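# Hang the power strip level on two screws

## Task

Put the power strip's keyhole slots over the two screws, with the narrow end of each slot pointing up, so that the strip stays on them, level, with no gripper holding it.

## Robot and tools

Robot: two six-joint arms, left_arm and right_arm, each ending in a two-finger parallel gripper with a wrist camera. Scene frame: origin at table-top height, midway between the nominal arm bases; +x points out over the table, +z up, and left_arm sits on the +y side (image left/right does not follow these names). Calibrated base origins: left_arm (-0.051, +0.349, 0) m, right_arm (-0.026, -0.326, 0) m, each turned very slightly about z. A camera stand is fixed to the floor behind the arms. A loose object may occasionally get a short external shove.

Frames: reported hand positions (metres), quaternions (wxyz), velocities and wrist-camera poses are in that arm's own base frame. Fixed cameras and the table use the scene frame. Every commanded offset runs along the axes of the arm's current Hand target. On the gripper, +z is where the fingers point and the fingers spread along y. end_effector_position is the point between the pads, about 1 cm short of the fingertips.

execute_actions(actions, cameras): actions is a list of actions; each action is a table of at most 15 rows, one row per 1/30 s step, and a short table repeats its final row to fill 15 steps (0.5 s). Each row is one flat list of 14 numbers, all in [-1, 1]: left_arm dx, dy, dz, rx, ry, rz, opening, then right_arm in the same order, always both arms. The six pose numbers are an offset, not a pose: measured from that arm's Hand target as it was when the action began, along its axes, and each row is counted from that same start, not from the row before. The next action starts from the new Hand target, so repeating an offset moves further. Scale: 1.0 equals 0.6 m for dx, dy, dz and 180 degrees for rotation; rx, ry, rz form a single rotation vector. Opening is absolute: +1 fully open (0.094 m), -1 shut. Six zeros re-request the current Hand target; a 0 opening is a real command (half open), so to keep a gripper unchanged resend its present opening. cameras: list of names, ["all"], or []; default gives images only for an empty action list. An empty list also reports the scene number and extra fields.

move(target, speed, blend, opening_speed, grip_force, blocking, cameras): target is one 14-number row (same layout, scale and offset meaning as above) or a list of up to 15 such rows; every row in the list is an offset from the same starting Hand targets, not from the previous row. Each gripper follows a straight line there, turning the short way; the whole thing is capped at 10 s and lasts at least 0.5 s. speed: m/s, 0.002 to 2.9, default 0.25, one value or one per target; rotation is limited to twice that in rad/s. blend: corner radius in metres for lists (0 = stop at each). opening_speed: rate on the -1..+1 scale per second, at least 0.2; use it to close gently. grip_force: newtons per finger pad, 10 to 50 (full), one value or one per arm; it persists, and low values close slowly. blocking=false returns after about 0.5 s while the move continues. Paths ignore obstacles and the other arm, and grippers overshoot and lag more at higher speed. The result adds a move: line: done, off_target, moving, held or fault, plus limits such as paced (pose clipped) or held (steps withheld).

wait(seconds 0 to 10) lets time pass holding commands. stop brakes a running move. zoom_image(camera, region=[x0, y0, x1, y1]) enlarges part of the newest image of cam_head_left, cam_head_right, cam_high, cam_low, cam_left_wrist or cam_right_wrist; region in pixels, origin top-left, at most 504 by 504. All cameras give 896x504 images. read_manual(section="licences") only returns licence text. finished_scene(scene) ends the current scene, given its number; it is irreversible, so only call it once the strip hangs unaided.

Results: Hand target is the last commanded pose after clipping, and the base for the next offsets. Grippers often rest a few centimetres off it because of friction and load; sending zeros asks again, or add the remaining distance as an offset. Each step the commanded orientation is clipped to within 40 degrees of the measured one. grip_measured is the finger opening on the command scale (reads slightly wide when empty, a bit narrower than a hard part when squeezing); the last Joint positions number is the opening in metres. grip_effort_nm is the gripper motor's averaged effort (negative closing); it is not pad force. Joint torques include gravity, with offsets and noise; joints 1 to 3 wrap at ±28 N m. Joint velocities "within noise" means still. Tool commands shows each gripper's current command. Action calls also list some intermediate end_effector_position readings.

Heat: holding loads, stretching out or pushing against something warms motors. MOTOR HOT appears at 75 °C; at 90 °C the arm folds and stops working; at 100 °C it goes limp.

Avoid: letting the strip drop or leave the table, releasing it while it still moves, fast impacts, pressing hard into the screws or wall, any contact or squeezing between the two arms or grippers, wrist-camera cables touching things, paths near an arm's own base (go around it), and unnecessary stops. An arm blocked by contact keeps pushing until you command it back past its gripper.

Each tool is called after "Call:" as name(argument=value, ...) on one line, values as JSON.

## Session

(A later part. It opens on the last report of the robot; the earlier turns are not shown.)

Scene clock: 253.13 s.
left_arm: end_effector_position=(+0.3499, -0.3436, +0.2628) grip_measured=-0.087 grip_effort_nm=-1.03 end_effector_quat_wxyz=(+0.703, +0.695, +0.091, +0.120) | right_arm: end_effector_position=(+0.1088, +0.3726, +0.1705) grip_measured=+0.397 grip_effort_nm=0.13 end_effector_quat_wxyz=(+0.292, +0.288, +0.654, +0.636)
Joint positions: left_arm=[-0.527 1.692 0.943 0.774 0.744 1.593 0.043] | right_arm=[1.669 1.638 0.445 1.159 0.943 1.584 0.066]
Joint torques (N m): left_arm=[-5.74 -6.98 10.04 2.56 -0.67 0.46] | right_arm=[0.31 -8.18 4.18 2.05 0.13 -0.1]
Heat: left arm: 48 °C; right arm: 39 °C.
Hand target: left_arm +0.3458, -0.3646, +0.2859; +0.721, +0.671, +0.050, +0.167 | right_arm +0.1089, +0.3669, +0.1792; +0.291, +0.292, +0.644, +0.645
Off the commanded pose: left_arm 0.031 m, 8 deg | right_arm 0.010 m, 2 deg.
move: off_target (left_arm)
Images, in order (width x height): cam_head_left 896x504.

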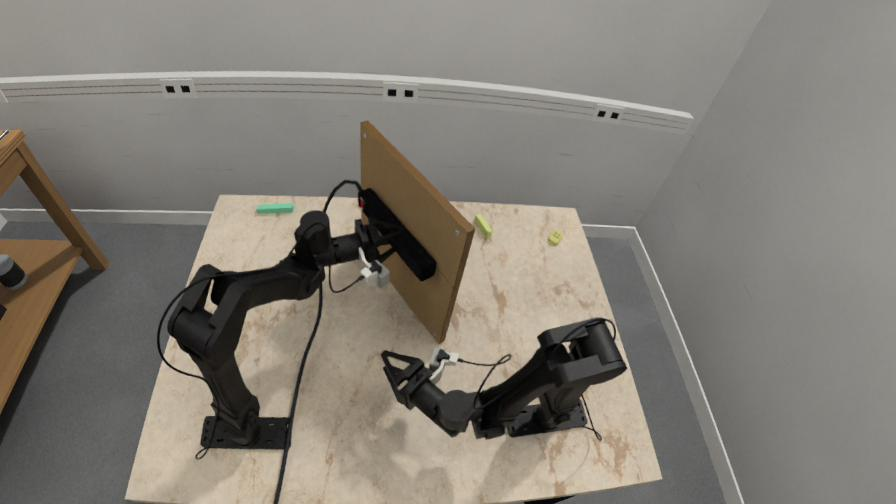

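Call:
move(target=[-0.017,0,-0.008,0,0,0.004,-0.4,0,0,0,0,0,0,0.4], speed=0.03)

Call:
move(target=[-0.008,-0.004,-0.008,0,0,0,-0.4,0,0,0,0,0,0,0.4], speed=0.03, cameras=["cam_head_left"])

Call:
zoom_image(camera="cam_head_left", region=[320, 160, 460, 300])

Scene clock: 257.17 s.
left_arm: end_effector_position=(+0.3482, -0.3440, +0.2616) grip_measured=-0.087 grip_effort_nm=-1.03 end_effector_quat_wxyz=(+0.704, +0.690, +0.096, +0.138) | right_arm: end_effector_position=(+0.1088, +0.3726, +0.1705) grip_measured=+0.397 grip_effort_nm=0.13 end_effector_quat_wxyz=(+0.292, +0.288, +0.654, +0.636)
Joint positions: left_arm=[-0.543 1.682 0.914 0.806 0.696 1.602 0.043] | right_arm=[1.669 1.638 0.445 1.159 0.943 1.584 0.066]
Joint torques (N m): left_arm=[-5.57 -8.24 8.77 2.42 -0.33 0.52] | right_arm=[0.23 -8.27 4.29 2.08 0.13 -0.12]
Heat: left arm: 49 °C; right arm: 39 °C.
Hand target: left_arm +0.3348, -0.3631, +0.2838; +0.720, +0.671, +0.046, +0.172 | right_arm +0.1089, +0.3669, +0.1792; +0.291, +0.292, +0.644, +0.645
Off the commanded pose: left_arm 0.032 m, 7 deg | right_arm 0.010 m, 2 deg.
move: off_target (left_arm)

Scene clock: 257.93 s.
left_arm: end_effector_position=(+0.3389, -0.3496, +0.2567) grip_measured=-0.087 grip_effort_nm=-1.03 end_effector_quat_wxyz=(+0.703, +0.692, +0.084, +0.142) | right_arm: end_effector_position=(+0.1088, +0.3726, +0.1705) grip_measured=+0.397 grip_effort_nm=0.13 end_effector_quat_wxyz=(+0.292, +0.288, +0.654, +0.636)
Joint positions: left_arm=[-0.567 1.679 0.888 0.826 0.682 1.626 0.043] | right_arm=[1.669 1.638 0.445 1.159 0.943 1.584 0.066]
Joint torques (N m): left_arm=[-3.49 -8.95 8.32 2.4 -0.24 0.32] | right_arm=[0.24 -8.28 4.22 2.04 0.14 -0.14]
Heat: left arm: 49 °C; right arm: 39 °C.
Hand target: left_arm +0.3293, -0.3601, +0.2803; +0.720, +0.671, +0.046, +0.172 | right_arm +0.1089, +0.3669, +0.1792; +0.291, +0.292, +0.644, +0.645
Off the commanded pose: left_arm 0.028 m, 6 deg | right_arm 0.010 m, 2 deg.
move: off_target (left_arm)
Images, in order (width x height): cam_head_left 896x504.

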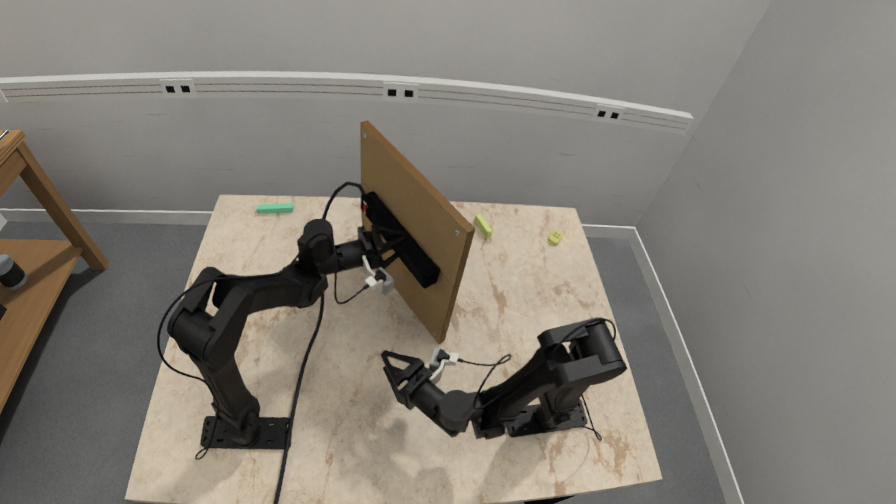

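Scaled by 3.600 from the camera's 896x504 image, which has a finer 1280x720 frame.

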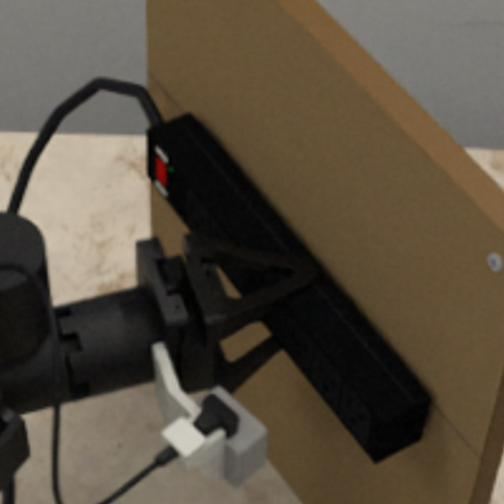

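Call:
move(target=[[0.018,0.0202,-0.0725,0,0,-0.006,-0.4,0,0,0,0,0,0,0.4],[0.033,0.022,-0.033,0,0,-0.006,-0.4,0,0,0,0,0,0,0.4]], speed=0.08, cameras=["cam_head_left"])

Call:
zoom_image(camera="cam_head_left", region=[320, 160, 460, 300])

Scene clock: 266.83 s.
left_arm: end_effector_position=(+0.3358, -0.3298, +0.2657) grip_measured=-0.087 grip_effort_nm=-1.03 end_effector_quat_wxyz=(+0.703, +0.693, +0.088, +0.132) | right_arm: end_effector_position=(+0.1088, +0.3726, +0.1705) grip_measured=+0.397 grip_effort_nm=0.13 end_effector_quat_wxyz=(+0.292, +0.288, +0.654, +0.636)
Joint positions: left_arm=[-0.517 1.615 0.864 0.784 0.742 1.609 0.043] | right_arm=[1.669 1.638 0.445 1.159 0.943 1.584 0.066]
Joint torques (N m): left_arm=[-0.55 -6.98 11.54 2.33 -0.05 0.19] | right_arm=[0.13 -8.23 4.18 2.05 0.12 -0.14]
Heat: left arm: 51 °C; right arm: 39 °C.
Hand target: left_arm +0.3395, -0.3347, +0.2946; +0.721, +0.671, +0.053, +0.165 | right_arm +0.1089, +0.3669, +0.1792; +0.291, +0.292, +0.644, +0.645
Off the commanded pose: left_arm 0.030 m, 6 deg | right_arm 0.010 m, 2 deg.
move: off_target (left_arm)
Images, in order (width x height): cam_head_left 896x504.

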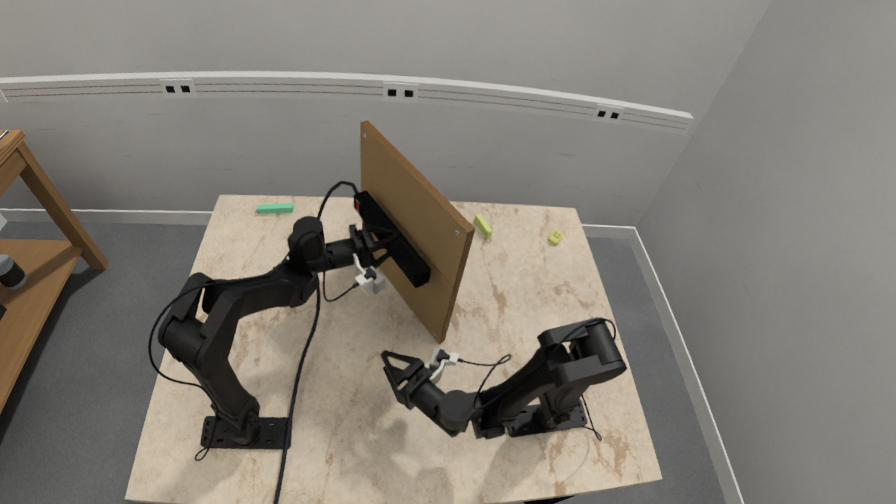

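Scaled by 3.600 from the camera's 896x504 image, which has a finer 1280x720 frame.

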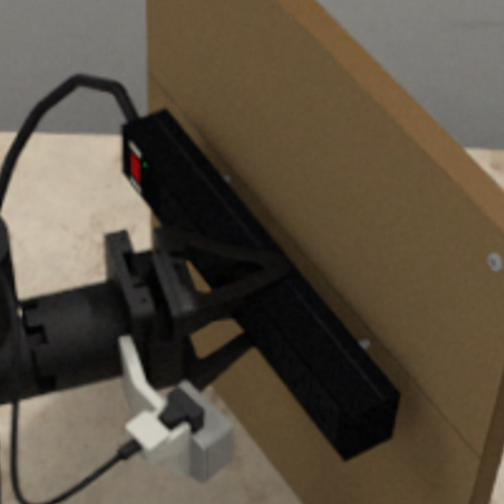

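Call:
move(target=[0.0155,-0.0117,0.0475,0,0,-0.009,-0.4,0,0,0,0,0,0,0.4], speed=0.05, cameras=["cam_head_left"])

Call:
zoom_image(camera="cam_head_left", region=[320, 160, 460, 300])

Scene clock: 278.67 s.
left_arm: end_effector_position=(+0.3468, -0.3450, +0.2619) grip_measured=-0.087 grip_effort_nm=-1.03 end_effector_quat_wxyz=(+0.704, +0.695, +0.089, +0.120) | right_arm: end_effector_position=(+0.1088, +0.3726, +0.1705) grip_measured=+0.397 grip_effort_nm=0.13 end_effector_quat_wxyz=(+0.292, +0.288, +0.654, +0.636)
Joint positions: left_arm=[-0.534 1.688 0.933 0.781 0.74 1.595 0.043] | right_arm=[1.669 1.638 0.445 1.159 0.943 1.584 0.066]
Joint torques (N m): left_arm=[-2.03 -5.5 14.15 2.32 -0.34 0.09] | right_arm=[0.35 -8.21 4.29 2.07 0.13 -0.11]
Heat: left arm: 52 °C; right arm: 39 °C.
Hand target: left_arm +0.3580, -0.3592, +0.2917; +0.723, +0.670, +0.062, +0.155 | right_arm +0.1089, +0.3669, +0.1792; +0.291, +0.292, +0.644, +0.645
Off the commanded pose: left_arm 0.035 m, 6 deg | right_arm 0.010 m, 2 deg.
move: off_target (left_arm)
Images, in order (width x height): cam_head_left 896x504.

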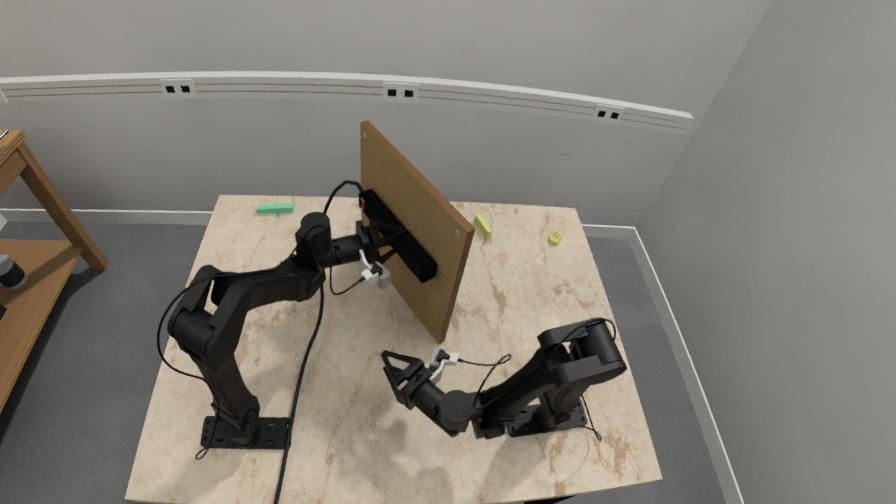

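Scaled by 3.600 from the camera's 896x504 image, which has a finer 1280x720 frame.

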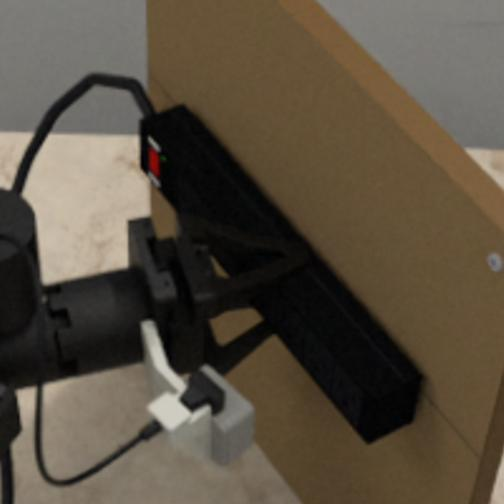

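Call:
move(target=[[-0.02,-0.01,0.015,0,0,0,-0.4,0,0,0,0,0,0,0.4],[-0.03,-0.015,0.01,0,0,0,-0.4,0,0,0,0,0,0,0.4]], speed=0.04, cameras=["cam_head_left"])

Call:
zoom_image(camera="cam_head_left", region=[320, 160, 460, 300])

Scene clock: 284.97 s.
left_arm: end_effector_position=(+0.3468, -0.3455, +0.2621) grip_measured=-0.087 grip_effort_nm=-1.03 end_effector_quat_wxyz=(+0.704, +0.694, +0.090, +0.121) | right_arm: end_effector_position=(+0.1088, +0.3726, +0.1705) grip_measured=+0.397 grip_effort_nm=0.13 end_effector_quat_wxyz=(+0.292, +0.288, +0.654, +0.636)
Joint positions: left_arm=[-0.536 1.688 0.933 0.782 0.735 1.595 0.043] | right_arm=[1.669 1.638 0.445 1.159 0.943 1.584 0.066]
Joint torques (N m): left_arm=[-6.57 -5.56 10.5 2.64 -0.75 0.15] | right_arm=[0.28 -8.31 4.03 2.05 0.1 -0.11]
Heat: left arm: 53 °C; right arm: 39 °C.
Hand target: left_arm +0.3440, -0.3709, +0.2813; +0.723, +0.670, +0.062, +0.155 | right_arm +0.1089, +0.3669, +0.1792; +0.291, +0.292, +0.644, +0.645
Off the commanded pose: left_arm 0.032 m, 6 deg | right_arm 0.010 m, 2 deg.
move: off_target (left_arm)
Images, in order (width x height): cam_head_left 896x504.

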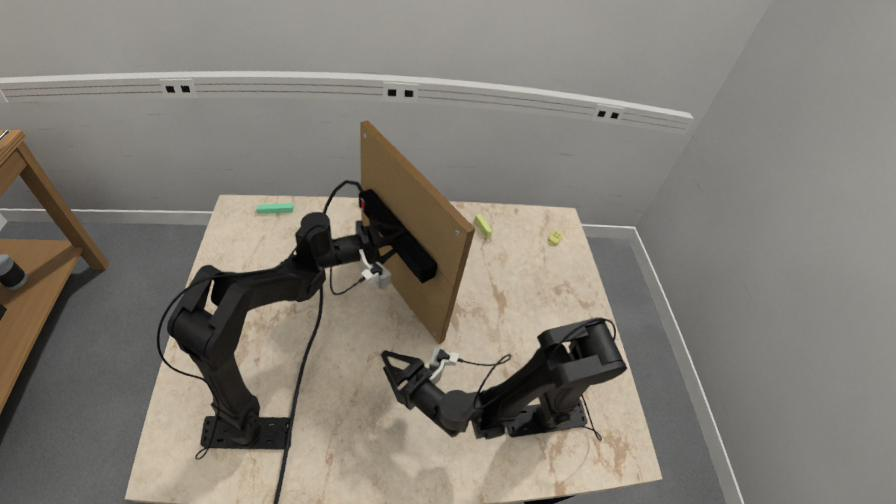

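Scaled by 3.600 from the camera's 896x504 image, which has a finer 1280x720 frame.

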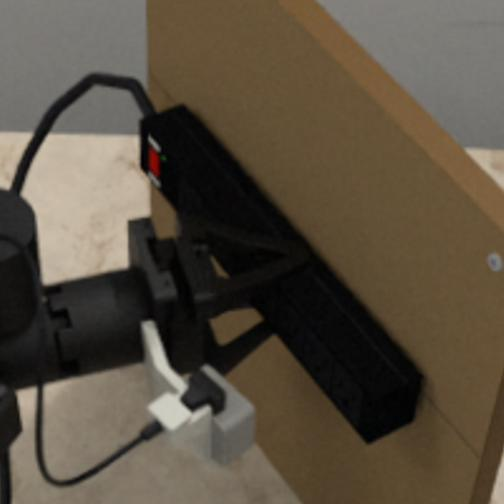

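Call:
move(target=[0.006,0.01,-0.018,0,0,0,-0.4,0,0,0,0,0,0,0.4], speed=0.03)

Call:
move(target=[0,0,-0.012,0,0,0,-0.4,0,0,0,0,0,0,0.4], speed=0.03)

Call:
move(target=[0,0,-0.012,0,0,0,-0.4,0,0,0,0,0,0,0.4], speed=0.03, cameras=["cam_head_left"])

Call:
zoom_image(camera="cam_head_left", region=[320, 160, 460, 300])

Scene clock: 289.23 s.
left_arm: end_effector_position=(+0.3466, -0.3453, +0.2620) grip_measured=-0.087 grip_effort_nm=-1.03 end_effector_quat_wxyz=(+0.705, +0.693, +0.090, +0.123) | right_arm: end_effector_position=(+0.1088, +0.3726, +0.1705) grip_measured=+0.397 grip_effort_nm=0.13 end_effector_quat_wxyz=(+0.292, +0.288, +0.654, +0.636)
Joint positions: left_arm=[-0.537 1.688 0.929 0.79 0.732 1.593 0.043] | right_arm=[1.669 1.638 0.445 1.159 0.943 1.584 0.066]
Joint torques (N m): left_arm=[-3.96 -7.8 9.8 2.45 -0.47 0.14] | right_arm=[0.38 -8.32 4.29 2.05 0.14 -0.11]
Heat: left arm: 54 °C; right arm: 39 °C.
Hand target: left_arm +0.3433, -0.3593, +0.2866; +0.723, +0.670, +0.062, +0.155 | right_arm +0.1089, +0.3669, +0.1792; +0.291, +0.292, +0.644, +0.645
Off the commanded pose: left_arm 0.028 m, 6 deg | right_arm 0.010 m, 2 deg.
move: off_target (left_arm)

Scene clock: 289.93 s.
left_arm: end_effector_position=(+0.3466, -0.3446, +0.2619) grip_measured=-0.087 grip_effort_nm=-1.03 end_effector_quat_wxyz=(+0.705, +0.692, +0.092, +0.125) | right_arm: end_effector_position=(+0.1088, +0.3726, +0.1705) grip_measured=+0.397 grip_effort_nm=0.13 end_effector_quat_wxyz=(+0.292, +0.288, +0.654, +0.636)
Joint positions: left_arm=[-0.537 1.687 0.923 0.798 0.727 1.591 0.043] | right_arm=[1.669 1.638 0.445 1.159 0.943 1.584 0.066]
Joint torques (N m): left_arm=[-2.71 -8.95 8.44 2.43 -0.31 0.15] | right_arm=[0.31 -8.4 4.18 2.08 0.12 -0.13]
Heat: left arm: 54 °C; right arm: 39 °C.
Hand target: left_arm +0.3412, -0.3524, +0.2860; +0.723, +0.670, +0.062, +0.155 | right_arm +0.1089, +0.3669, +0.1792; +0.291, +0.292, +0.644, +0.645
Off the commanded pose: left_arm 0.026 m, 6 deg | right_arm 0.010 m, 2 deg.
move: off_target (left_arm)

Scene clock: 290.67 s.
left_arm: end_effector_position=(+0.3456, -0.3446, +0.2590) grip_measured=-0.087 grip_effort_nm=-1.03 end_effector_quat_wxyz=(+0.705, +0.692, +0.095, +0.125) | right_arm: end_effector_position=(+0.1088, +0.3726, +0.1705) grip_measured=+0.397 grip_effort_nm=0.13 end_effector_quat_wxyz=(+0.292, +0.288, +0.654, +0.636)
Joint positions: left_arm=[-0.541 1.687 0.911 0.809 0.717 1.588 0.043] | right_arm=[1.669 1.638 0.445 1.159 0.943 1.584 0.066]
Joint torques (N m): left_arm=[-1.09 -10.3 7.6 2.4 -0.08 0.18] | right_arm=[0.42 -8.36 4.18 2.07 0.12 -0.09]
Heat: left arm: 54 °C; right arm: 39 °C.
Hand target: left_arm +0.3390, -0.3456, +0.2852; +0.723, +0.670, +0.062, +0.155 | right_arm +0.1089, +0.3669, +0.1792; +0.291, +0.292, +0.644, +0.645
Off the commanded pose: left_arm 0.027 m, 6 deg | right_arm 0.010 m, 2 deg.
move: off_target (left_arm)
Images, in order (width x height): cam_head_left 896x504.

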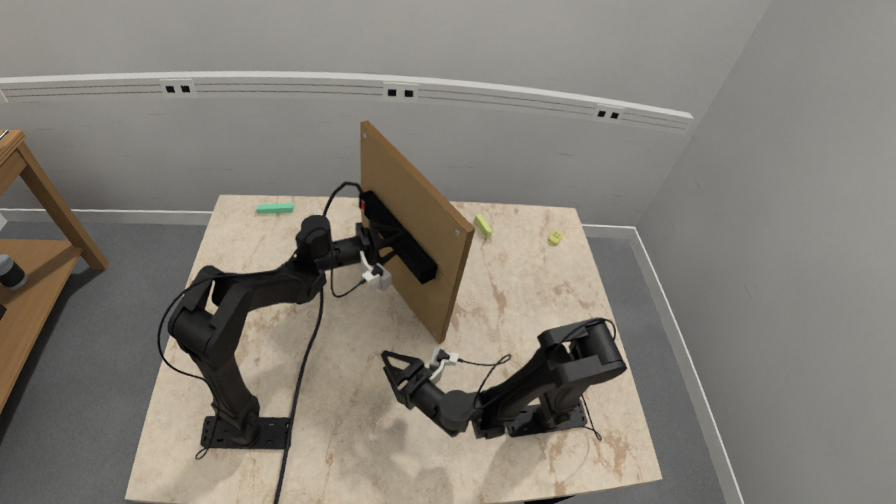

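Scaled by 3.600 from the camera's 896x504 image, which has a finer 1280x720 frame.

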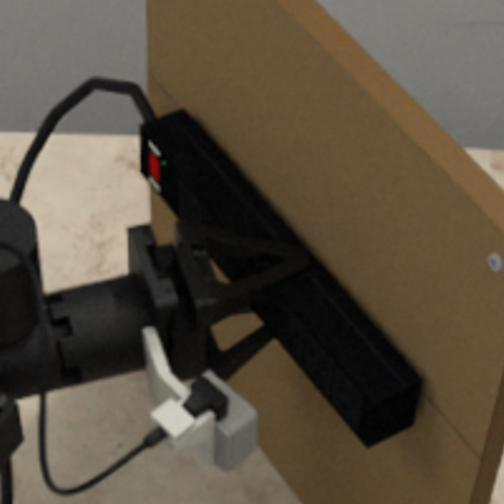

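Call:
move(target=[-0.008,0.006,0.008,0,0,0,-0.4,0,0,0,0,0,0,0.4], speed=0.03)

Call:
move(target=[-0.006,0,0.003,0,0,0,-0.4,0,0,0,0,0,0,0.4], speed=0.03)

Call:
move(target=[-0.006,0,0.003,0,0,0,-0.4,0,0,0,0,0,0,0.4], speed=0.03, cameras=["cam_head_left"])

Call:
zoom_image(camera="cam_head_left", region=[320, 160, 460, 300])

Scene clock: 295.97 s.
left_arm: end_effector_position=(+0.3457, -0.3450, +0.2593) grip_measured=-0.087 grip_effort_nm=-1.03 end_effector_quat_wxyz=(+0.703, +0.692, +0.100, +0.127) | right_arm: end_effector_position=(+0.1088, +0.3726, +0.1705) grip_measured=+0.397 grip_effort_nm=0.13 end_effector_quat_wxyz=(+0.292, +0.288, +0.654, +0.636)
Joint positions: left_arm=[-0.545 1.681 0.911 0.798 0.705 1.588 0.043] | right_arm=[1.669 1.638 0.445 1.159 0.943 1.584 0.066]
Joint torques (N m): left_arm=[-2.58 -10.44 8.16 2.38 -0.15 0.19] | right_arm=[0.23 -8.27 4.16 2.06 0.13 -0.14]
Heat: left arm: 55 °C; right arm: 39 °C.
Hand target: left_arm +0.3355, -0.3513, +0.2886; +0.723, +0.670, +0.062, +0.155 | right_arm +0.1089, +0.3669, +0.1792; +0.291, +0.292, +0.644, +0.645
Off the commanded pose: left_arm 0.032 m, 6 deg | right_arm 0.010 m, 2 deg.
move: off_target (left_arm)

Scene clock: 296.67 s.
left_arm: end_effector_position=(+0.3429, -0.3468, +0.2589) grip_measured=-0.087 grip_effort_nm=-1.03 end_effector_quat_wxyz=(+0.703, +0.693, +0.100, +0.126) | right_arm: end_effector_position=(+0.1088, +0.3726, +0.1705) grip_measured=+0.397 grip_effort_nm=0.13 end_effector_quat_wxyz=(+0.292, +0.288, +0.654, +0.636)
Joint positions: left_arm=[-0.554 1.676 0.905 0.797 0.695 1.588 0.043] | right_arm=[1.669 1.638 0.445 1.159 0.943 1.584 0.066]
Joint torques (N m): left_arm=[-2.81 -10.25 8.34 2.39 -0.16 0.2] | right_arm=[0.23 -8.35 4.1 2.06 0.14 -0.1]
Heat: left arm: 55 °C; right arm: 39 °C.
Hand target: left_arm +0.3326, -0.3542, +0.2883; +0.723, +0.670, +0.062, +0.154 | right_arm +0.1089, +0.3669, +0.1792; +0.291, +0.292, +0.644, +0.645
Off the commanded pose: left_arm 0.032 m, 6 deg | right_arm 0.010 m, 2 deg.
move: off_target (left_arm)

Scene clock: 297.37 s.
left_arm: end_effector_position=(+0.3405, -0.3488, +0.2588) grip_measured=-0.087 grip_effort_nm=-1.03 end_effector_quat_wxyz=(+0.703, +0.693, +0.101, +0.127) | right_arm: end_effector_position=(+0.1088, +0.3726, +0.1705) grip_measured=+0.397 grip_effort_nm=0.13 end_effector_quat_wxyz=(+0.292, +0.288, +0.654, +0.636)
Joint positions: left_arm=[-0.563 1.672 0.9 0.797 0.684 1.588 0.043] | right_arm=[1.669 1.638 0.445 1.159 0.943 1.584 0.066]
Joint torques (N m): left_arm=[-3.03 -10.09 8.4 2.4 -0.16 0.22] | right_arm=[0.25 -8.14 4.22 2.06 0.1 -0.14]
Heat: left arm: 55 °C; right arm: 39 °C.
Hand target: left_arm +0.3298, -0.3570, +0.2882; +0.723, +0.670, +0.062, +0.155 | right_arm +0.1089, +0.3669, +0.1792; +0.291, +0.292, +0.644, +0.645
Off the commanded pose: left_arm 0.032 m, 7 deg | right_arm 0.010 m, 2 deg.
move: off_target (left_arm)
Images, in order (width x height): cam_head_left 896x504.

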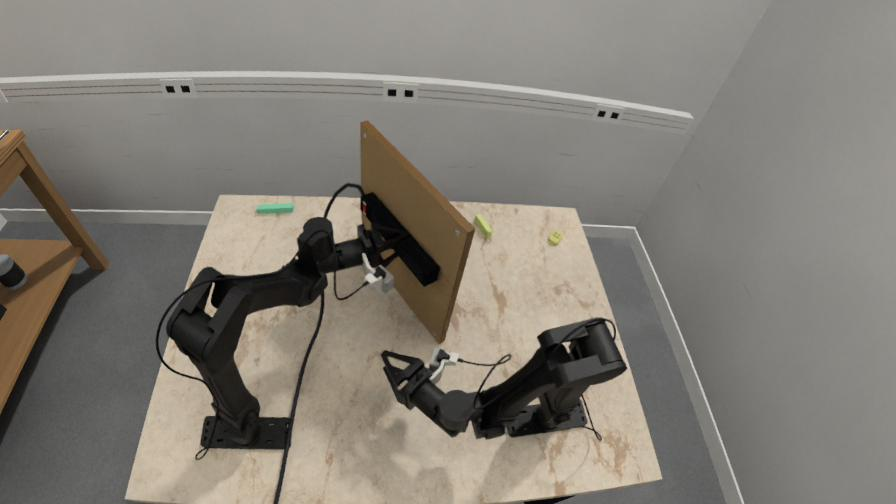

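Scaled by 3.600 from the camera's 896x504 image, which has a finer 1280x720 frame.

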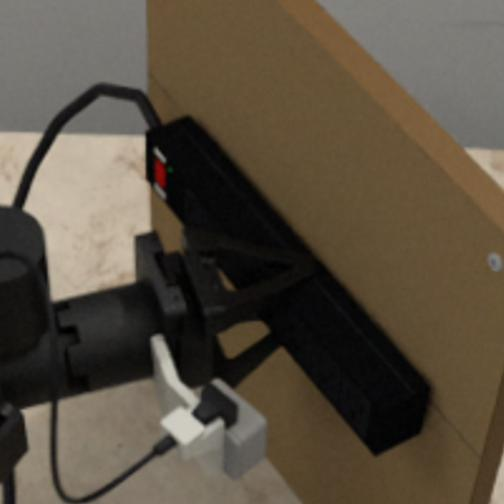

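Call:
move(target=[0.004,0.016,0.001,0,0,0,-0.4,0,0,0,0,0,0,0.4], speed=0.03)

Call:
move(target=[0.008,0.0,0.003,0,0,0,-0.4,0,0,0,0,0,0,0.4], speed=0.03)

Call:
move(target=[0.006,0,0.002,0,0,0,-0.4,0,0,0,0,0,0,0.4], speed=0.03, cameras=["cam_head_left"])

Call:
zoom_image(camera="cam_head_left", region=[320, 160, 460, 300])

Scene clock: 303.80 s.
left_arm: end_effector_position=(+0.3360, -0.3513, +0.2584) grip_measured=-0.087 grip_effort_nm=-1.03 end_effector_quat_wxyz=(+0.699, +0.697, +0.104, +0.120) | right_arm: end_effector_position=(+0.1088, +0.3726, +0.1705) grip_measured=+0.397 grip_effort_nm=0.13 end_effector_quat_wxyz=(+0.292, +0.288, +0.654, +0.636)
Joint positions: left_arm=[-0.575 1.658 0.9 0.765 0.678 1.588 0.043] | right_arm=[1.669 1.638 0.445 1.159 0.943 1.584 0.066]
Joint torques (N m): left_arm=[-1.65 -10.5 10.4 2.32 -0.07 0.22] | right_arm=[0.25 -8.18 4.05 2.07 0.13 -0.12]
Heat: left arm: 54 °C; right arm: 39 °C.
Hand target: left_arm +0.3307, -0.3564, +0.2982; +0.724, +0.670, +0.062, +0.155 | right_arm +0.1089, +0.3669, +0.1792; +0.291, +0.292, +0.644, +0.645
Off the commanded pose: left_arm 0.040 m, 8 deg | right_arm 0.010 m, 2 deg.
move: off_target (left_arm)

Scene clock: 304.50 s.
left_arm: end_effector_position=(+0.3361, -0.3512, +0.2584) grip_measured=-0.087 grip_effort_nm=-1.03 end_effector_quat_wxyz=(+0.699, +0.698, +0.105, +0.120) | right_arm: end_effector_position=(+0.1088, +0.3726, +0.1705) grip_measured=+0.397 grip_effort_nm=0.13 end_effector_quat_wxyz=(+0.292, +0.288, +0.654, +0.636)
Joint positions: left_arm=[-0.575 1.657 0.9 0.763 0.677 1.588 0.043] | right_arm=[1.669 1.638 0.445 1.159 0.943 1.584 0.066]
Joint torques (N m): left_arm=[-0.87 -9.35 11.85 2.3 0.01 0.22] | right_arm=[0.27 -8.28 4.05 2.05 0.11 -0.11]
Heat: left arm: 54 °C; right arm: 39 °C.
Hand target: left_arm +0.3359, -0.3565, +0.2989; +0.724, +0.670, +0.062, +0.155 | right_arm +0.1089, +0.3669, +0.1792; +0.291, +0.292, +0.644, +0.645
Off the commanded pose: left_arm 0.041 m, 8 deg | right_arm 0.010 m, 2 deg.
move: off_target (left_arm)

Scene clock: 305.27 s.
left_arm: end_effector_position=(+0.3362, -0.3514, +0.2583) grip_measured=-0.088 grip_effort_nm=-1.03 end_effector_quat_wxyz=(+0.697, +0.699, +0.105, +0.118) | right_arm: end_effector_position=(+0.1088, +0.3726, +0.1705) grip_measured=+0.397 grip_effort_nm=0.13 end_effector_quat_wxyz=(+0.292, +0.288, +0.654, +0.636)
Joint positions: left_arm=[-0.574 1.657 0.905 0.753 0.68 1.588 0.043] | right_arm=[1.669 1.638 0.445 1.159 0.943 1.584 0.066]
Joint torques (N m): left_arm=[-0.35 -8.59 12.49 2.37 0.03 0.22] | right_arm=[0.25 -8.36 4.18 2.05 0.12 -0.12]
Heat: left arm: 54 °C; right arm: 39 °C.
Hand target: left_arm +0.3396, -0.3566, +0.2992; +0.723, +0.670, +0.062, +0.155 | right_arm +0.1089, +0.3669, +0.1792; +0.291, +0.292, +0.644, +0.645
Off the commanded pose: left_arm 0.042 m, 8 deg | right_arm 0.010 m, 2 deg.
move: off_target (left_arm)
Images, in order (width x height): cam_head_left 896x504.

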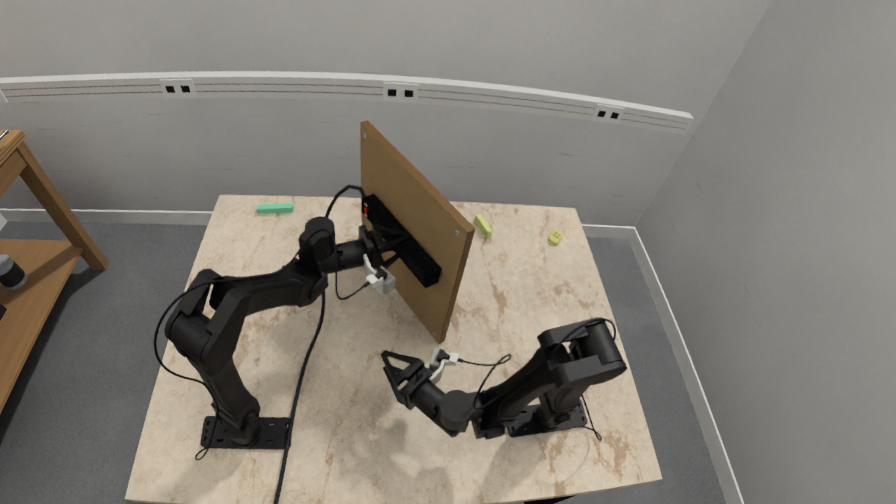

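Scaled by 3.600 from the camera's 896x504 image, which has a finer 1280x720 frame.

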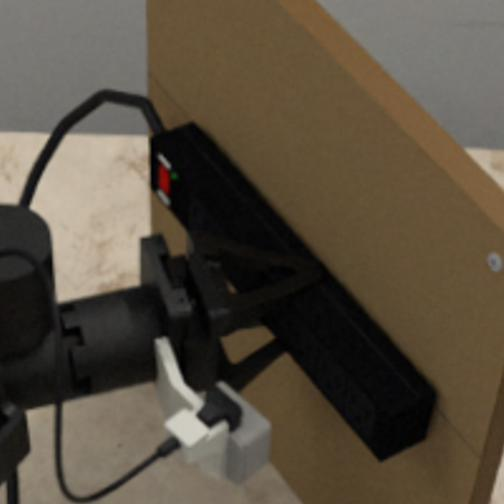

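Call:
move(target=[[0.012,0.012,-0.03,0,0,0,-0.4,0,0,0,0,0,0,0.4],[0.025,0.012,0.0,0,0,0,-0.4,0,0,0,0,0,0,0.4]], speed=0.04, cameras=["cam_head_left"])

Call:
zoom_image(camera="cam_head_left", region=[320, 160, 460, 300])

Scene clock: 310.83 s.
left_arm: end_effector_position=(+0.3505, -0.3464, +0.2778) grip_measured=-0.088 grip_effort_nm=-1.03 end_effector_quat_wxyz=(+0.703, +0.693, +0.099, +0.123) | right_arm: end_effector_position=(+0.1088, +0.3726, +0.1705) grip_measured=+0.397 grip_effort_nm=0.13 end_effector_quat_wxyz=(+0.292, +0.288, +0.654, +0.636)
Joint positions: left_arm=[-0.539 1.665 0.978 0.714 0.717 1.585 0.043] | right_arm=[1.669 1.638 0.445 1.159 0.943 1.584 0.066]
Joint torques (N m): left_arm=[-0.65 -7.76 11.64 2.34 -0.02 0.2] | right_arm=[0.2 -8.18 4.22 2.09 0.14 -0.16]
Heat: left arm: 54 °C; right arm: 39 °C.
Hand target: left_arm +0.3528, -0.3516, +0.3082; +0.723, +0.670, +0.062, +0.155 | right_arm +0.1089, +0.3669, +0.1792; +0.291, +0.292, +0.644, +0.645
Off the commanded pose: left_arm 0.031 m, 7 deg | right_arm 0.010 m, 2 deg.
move: off_target (left_arm)
Images, in order (width x height): cam_head_left 896x504.

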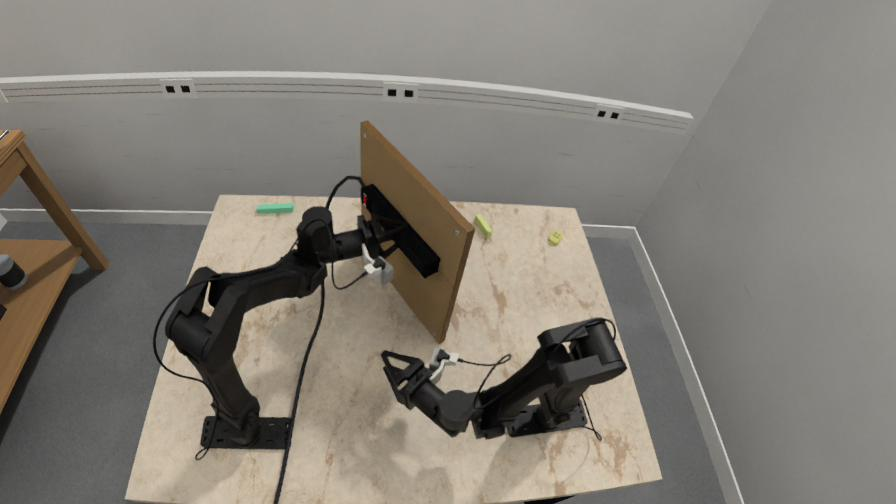

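Scaled by 3.600 from the camera's 896x504 image, which has a finer 1280x720 frame.

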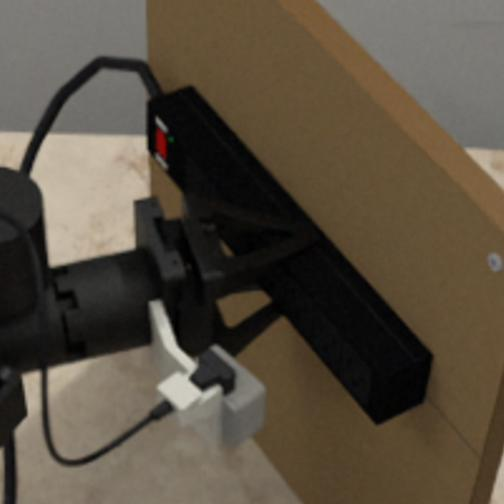

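Call:
move(target=[0,-0.015,0.008,0,0,0,-0.4,0,0,0,0,0,0,0.4], speed=0.03)

Call:
move(target=[0,-0.015,0.001,0,0,0,-0.4,0,0,0,0,0,0,0.4], speed=0.03)

Call:
move(target=[0,-0.01,0.001,0,0,0,-0.4,0,0,0,0,0,0,0.4], speed=0.03, cameras=["cam_head_left"])

Call:
zoom_image(camera="cam_head_left", region=[320, 160, 460, 300])

Scene clock: 317.07 s.
left_arm: end_effector_position=(+0.3499, -0.3495, +0.2760) grip_measured=-0.088 grip_effort_nm=-1.03 end_effector_quat_wxyz=(+0.706, +0.691, +0.093, +0.123) | right_arm: end_effector_position=(+0.1088, +0.3726, +0.1705) grip_measured=+0.397 grip_effort_nm=0.13 end_effector_quat_wxyz=(+0.292, +0.288, +0.654, +0.636)
Joint positions: left_arm=[-0.544 1.679 0.978 0.737 0.72 1.586 0.043] | right_arm=[1.669 1.638 0.445 1.159 0.943 1.584 0.066]
Joint torques (N m): left_arm=[-0.9 -6.43 11.6 2.41 -0.13 0.2] | right_arm=[0.25 -8.17 4.25 2.04 0.11 -0.15]
Heat: left arm: 54 °C; right arm: 39 °C.
Hand target: left_arm +0.3556, -0.3566, +0.2996; +0.723, +0.670, +0.062, +0.155 | right_arm +0.1089, +0.3669, +0.1792; +0.291, +0.292, +0.644, +0.645
Off the commanded pose: left_arm 0.025 m, 6 deg | right_arm 0.010 m, 2 deg.
move: off_target (left_arm)

Scene clock: 317.83 s.
left_arm: end_effector_position=(+0.3502, -0.3502, +0.2759) grip_measured=-0.088 grip_effort_nm=-1.03 end_effector_quat_wxyz=(+0.710, +0.688, +0.086, +0.123) | right_arm: end_effector_position=(+0.1088, +0.3726, +0.1705) grip_measured=+0.397 grip_effort_nm=0.13 end_effector_quat_wxyz=(+0.292, +0.288, +0.654, +0.636)
Joint positions: left_arm=[-0.541 1.693 0.978 0.768 0.733 1.583 0.043] | right_arm=[1.669 1.638 0.445 1.159 0.943 1.584 0.066]
Joint torques (N m): left_arm=[-1.25 -5.71 10.65 2.42 -0.29 0.22] | right_arm=[0.36 -8.25 4.15 2.05 0.14 -0.14]
Heat: left arm: 54 °C; right arm: 39 °C.
Hand target: left_arm +0.3569, -0.3578, +0.2908; +0.723, +0.670, +0.062, +0.154 | right_arm +0.1089, +0.3669, +0.1792; +0.291, +0.292, +0.644, +0.645
Off the commanded pose: left_arm 0.018 m, 5 deg | right_arm 0.010 m, 2 deg.
move: off_target (left_arm)

Scene clock: 318.70 s.
left_arm: end_effector_position=(+0.3502, -0.3501, +0.2757) grip_measured=-0.088 grip_effort_nm=-1.03 end_effector_quat_wxyz=(+0.714, +0.685, +0.079, +0.121) | right_arm: end_effector_position=(+0.1088, +0.3726, +0.1705) grip_measured=+0.397 grip_effort_nm=0.13 end_effector_quat_wxyz=(+0.292, +0.288, +0.654, +0.636)
Joint positions: left_arm=[-0.536 1.704 0.978 0.791 0.75 1.579 0.043] | right_arm=[1.669 1.638 0.445 1.159 0.943 1.584 0.066]
Joint torques (N m): left_arm=[-1.76 -5.33 10.04 2.38 -0.46 0.27] | right_arm=[0.25 -8.24 4.18 2.06 0.13 -0.12]
Heat: left arm: 54 °C; right arm: 39 °C.
Hand target: left_arm +0.3579, -0.3586, +0.2849; +0.723, +0.670, +0.062, +0.155 | right_arm +0.1089, +0.3669, +0.1792; +0.291, +0.292, +0.644, +0.645
Off the commanded pose: left_arm 0.015 m, 5 deg | right_arm 0.010 m, 2 deg.
move: off_target (left_arm)
Images, in order (width x height): cam_head_left 896x504.

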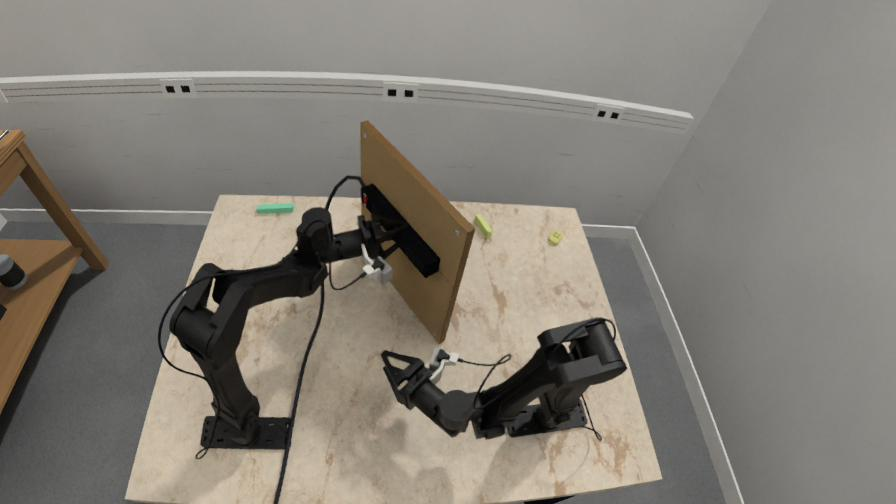

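Scaled by 3.600 from the camera's 896x504 image, which has a finer 1280x720 frame.

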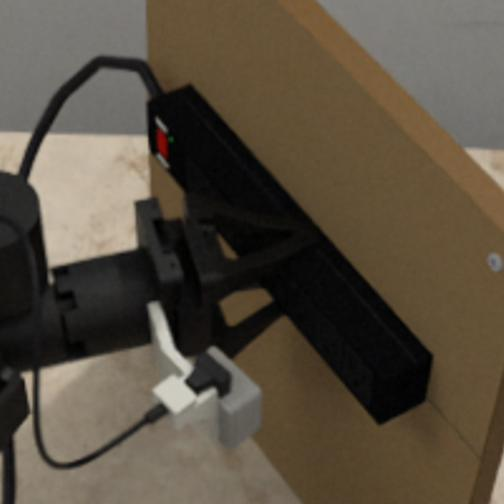

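Call:
move(target=[[0,0.01,-0.045,0,0,0,-0.4,0,0,0,0,0,0,0.4],[0,-0.015,-0.045,0,0,0,-0.4,0,0,0,0,0,0,0.4]], speed=0.05, cameras=["cam_head_left"])

Call:
zoom_image(camera="cam_head_left", region=[320, 160, 460, 300])

Scene clock: 352.00 s.
left_arm: end_effector_position=(+0.3510, -0.3403, +0.2729) grip_measured=-0.091 grip_effort_nm=-1.03 end_effector_quat_wxyz=(+0.721, +0.674, +0.081, +0.140) | right_arm: end_effector_position=(+0.1088, +0.3726, +0.1705) grip_measured=+0.397 grip_effort_nm=0.13 end_effector_quat_wxyz=(+0.292, +0.288, +0.654, +0.636)
Joint positions: left_arm=[-0.522 1.701 0.923 0.885 0.735 1.571 0.043] | right_arm=[1.669 1.638 0.445 1.159 0.943 1.584 0.066]
Joint torques (N m): left_arm=[1.88 -7.87 6.17 2.11 0.19 0.27] | right_arm=[0.2 -8.21 4.26 2.07 0.15 -0.16]
Heat: left arm: 57 °C; right arm: 39 °C.
Hand target: left_arm +0.3512, -0.3334, +0.2735; +0.723, +0.670, +0.062, +0.155 | right_arm +0.1089, +0.3669, +0.1792; +0.291, +0.292, +0.644, +0.645
Off the commanded pose: left_arm 0.007 m, 3 deg | right_arm 0.010 m, 2 deg.
move: off_target (left_arm)
Images, in order (width x height): cam_head_left 896x504.

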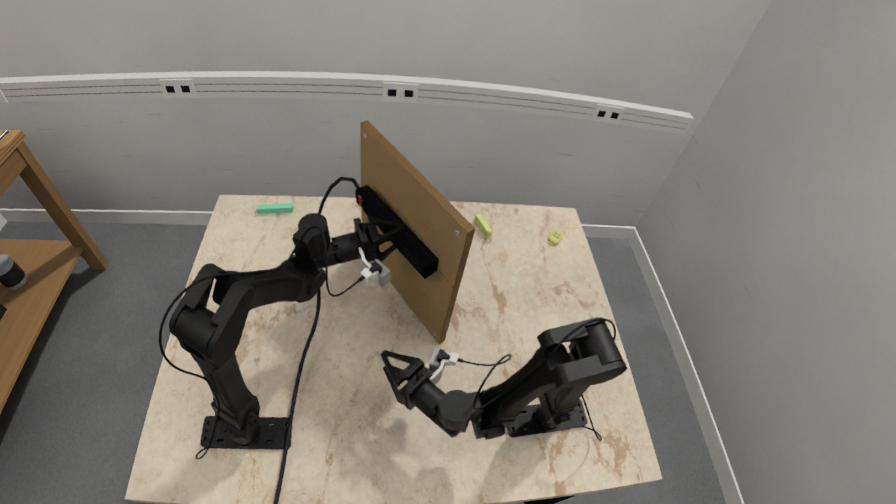

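Scaled by 3.600 from the camera's 896x504 image, which has a finer 1280x720 frame.

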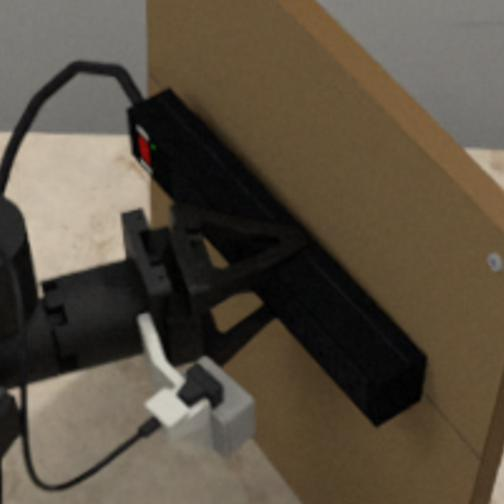

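Call:
move(target=[[0,0.02,-0.03,0,0,0,-0.4,0,0,0,0,0,0,0.4],[0,0.015,-0.05,0,0,0,-0.4,0,0,0,0,0,0,0.4]], speed=0.05, cameras=["cam_head_left"])

Call:
zoom_image(camera="cam_head_left", region=[320, 160, 460, 300])

Scene clock: 356.57 s.
left_arm: end_effector_position=(+0.3468, -0.3092, +0.2492) grip_measured=-0.092 grip_effort_nm=-1.03 end_effector_quat_wxyz=(+0.704, +0.693, +0.105, +0.117) | right_arm: end_effector_position=(+0.1088, +0.3726, +0.1705) grip_measured=+0.397 grip_effort_nm=0.13 end_effector_quat_wxyz=(+0.292, +0.288, +0.654, +0.636)
Joint positions: left_arm=[-0.445 1.647 0.83 0.844 0.811 1.567 0.043] | right_arm=[1.669 1.638 0.445 1.159 0.943 1.584 0.066]
Joint torques (N m): left_arm=[0.69 -10.73 7.25 2.45 0.1 0.22] | right_arm=[0.23 -8.27 4.26 2.07 0.14 -0.11]
Heat: left arm: 56 °C; right arm: 39 °C.
Hand target: left_arm +0.3409, -0.3045, +0.2797; +0.724, +0.670, +0.062, +0.155 | right_arm +0.1089, +0.3669, +0.1792; +0.291, +0.292, +0.644, +0.645
Off the commanded pose: left_arm 0.031 m, 7 deg | right_arm 0.010 m, 2 deg.
move: off_target (left_arm)
Images, in order (width x height): cam_head_left 896x504.

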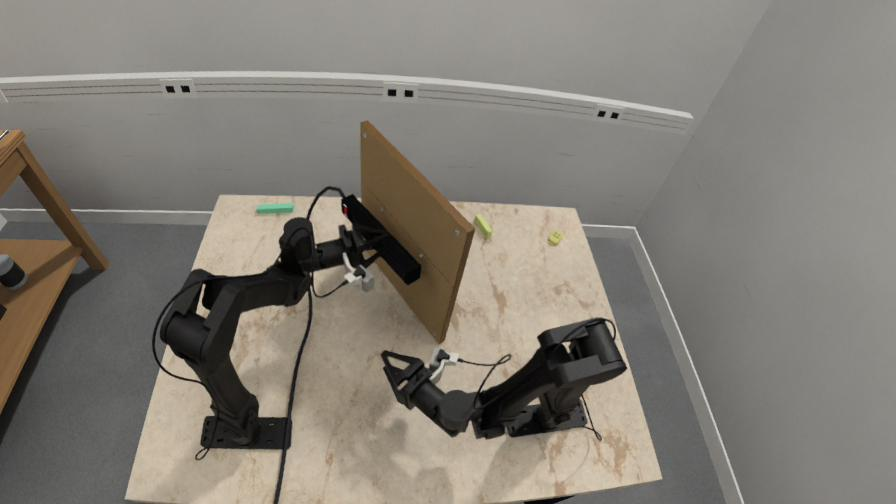

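Scaled by 3.600 from the camera's 896x504 image, which has a finer 1280x720 frame.

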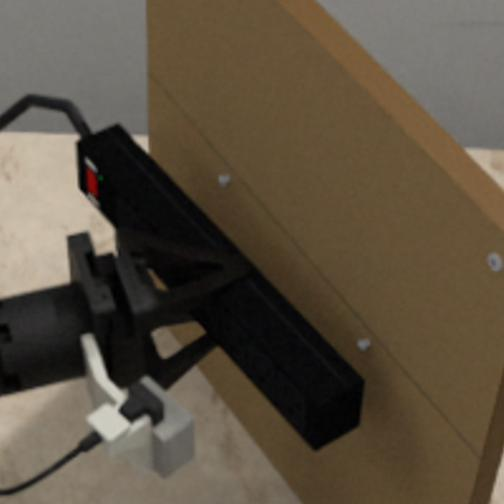

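Call:
move(target=[[-0.0123,0.0137,0.0,0,-0.024,0,-0.4,0,0,0,0,0,0,0.4],[-0.0123,0.0137,0.059,0,-0.024,0,-0.4,0,0,0,0,0,0,0.4]], speed=0.06, cameras=["cam_head_left"])

Call:
zoom_image(camera="cam_head_left", region=[320, 160, 460, 300])

Scene clock: 367.90 s.
left_arm: end_effector_position=(+0.3395, -0.3356, +0.2631) grip_measured=-0.092 grip_effort_nm=-1.03 end_effector_quat_wxyz=(+0.709, +0.695, +0.073, +0.093) | right_arm: end_effector_position=(+0.1088, +0.3726, +0.1705) grip_measured=+0.397 grip_effort_nm=0.13 end_effector_quat_wxyz=(+0.292, +0.288, +0.654, +0.636)
Joint positions: left_arm=[-0.497 1.678 0.921 0.791 0.838 1.572 0.043] | right_arm=[1.669 1.638 0.445 1.159 0.943 1.584 0.066]
Joint torques (N m): left_arm=[-0.44 -7.62 11.33 2.24 -0.05 0.27] | right_arm=[0.2 -8.28 4.25 2.07 0.11 -0.1]
Heat: left arm: 55 °C; right arm: 39 °C.
Hand target: left_arm +0.3434, -0.3399, +0.2904; +0.725, +0.675, +0.035, +0.129 | right_arm +0.1089, +0.3669, +0.1792; +0.291, +0.292, +0.644, +0.645
Off the commanded pose: left_arm 0.028 m, 7 deg | right_arm 0.010 m, 2 deg.
move: off_target (left_arm)
Images, in order (width x height): cam_head_left 896x504.

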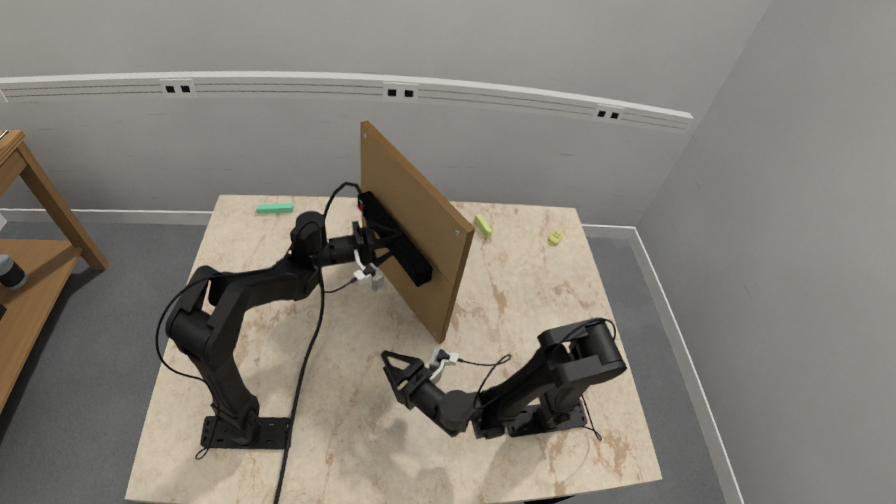

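Scaled by 3.600 from the camera's 896x504 image, which has a finer 1280x720 frame.

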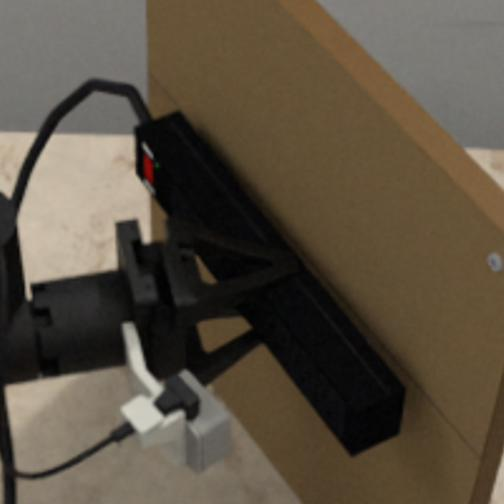

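Call:
move(target=[0.0,0,0.025,0,0.003,0,-0.4,0,0,0,0,0,0,0.4], speed=0.04)

Call:
move(target=[0.0,0,0.015,0,0,0,-0.4,0,0,0,0,0,0,0.4], speed=0.04, cameras=["cam_head_left"])

Call:
zoom_image(camera="cam_head_left", region=[320, 160, 460, 300])

Scene clock: 373.33 s.
left_arm: end_effector_position=(+0.3426, -0.3464, +0.2639) grip_measured=-0.092 grip_effort_nm=-1.03 end_effector_quat_wxyz=(+0.708, +0.695, +0.077, +0.098) | right_arm: end_effector_position=(+0.1088, +0.3726, +0.1705) grip_measured=+0.397 grip_effort_nm=0.13 end_effector_quat_wxyz=(+0.292, +0.288, +0.654, +0.636)
Joint positions: left_arm=[-0.525 1.698 0.949 0.779 0.798 1.576 0.043] | right_arm=[1.669 1.638 0.445 1.159 0.943 1.584 0.066]
Joint torques (N m): left_arm=[-1.11 -7.21 12.18 2.24 -0.08 0.28] | right_arm=[0.18 -8.31 4.12 2.06 0.11 -0.11]
Heat: left arm: 56 °C; right arm: 39 °C.
Hand target: left_arm +0.3467, -0.3545, +0.2916; +0.725, +0.675, +0.038, +0.133 | right_arm +0.1089, +0.3669, +0.1792; +0.291, +0.292, +0.644, +0.645
Off the commanded pose: left_arm 0.029 m, 7 deg | right_arm 0.010 m, 2 deg.
move: off_target (left_arm)

Scene clock: 374.03 s.
left_arm: end_effector_position=(+0.3431, -0.3470, +0.2639) grip_measured=-0.092 grip_effort_nm=-1.03 end_effector_quat_wxyz=(+0.707, +0.696, +0.078, +0.097) | right_arm: end_effector_position=(+0.1088, +0.3726, +0.1705) grip_measured=+0.397 grip_effort_nm=0.13 end_effector_quat_wxyz=(+0.292, +0.288, +0.654, +0.636)
Joint positions: left_arm=[-0.525 1.699 0.955 0.771 0.798 1.577 0.043] | right_arm=[1.669 1.638 0.445 1.159 0.943 1.584 0.066]
Joint torques (N m): left_arm=[-2.76 -6.02 13.7 2.25 -0.26 0.28] | right_arm=[0.29 -8.28 4.23 2.03 0.11 -0.12]
Heat: left arm: 56 °C; right arm: 39 °C.
Hand target: left_arm +0.3489, -0.3632, +0.2923; +0.725, +0.675, +0.038, +0.132 | right_arm +0.1089, +0.3669, +0.1792; +0.291, +0.292, +0.644, +0.645
Off the commanded pose: left_arm 0.033 m, 7 deg | right_arm 0.010 m, 2 deg.
move: off_target (left_arm)
Images, in order (width x height): cam_head_left 896x504.

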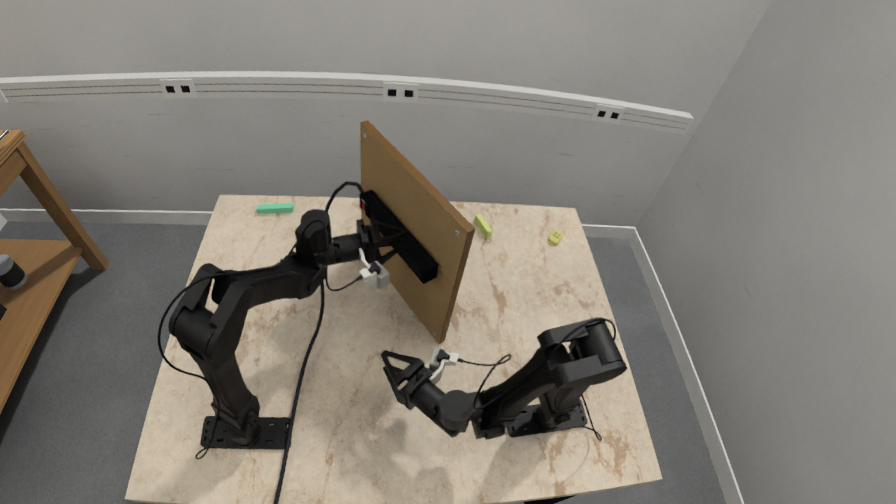

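Scaled by 3.600 from the camera's 896x504 image, which has a finer 1280x720 frame.

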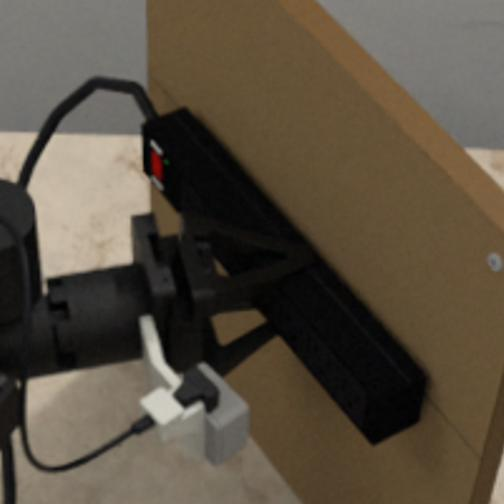

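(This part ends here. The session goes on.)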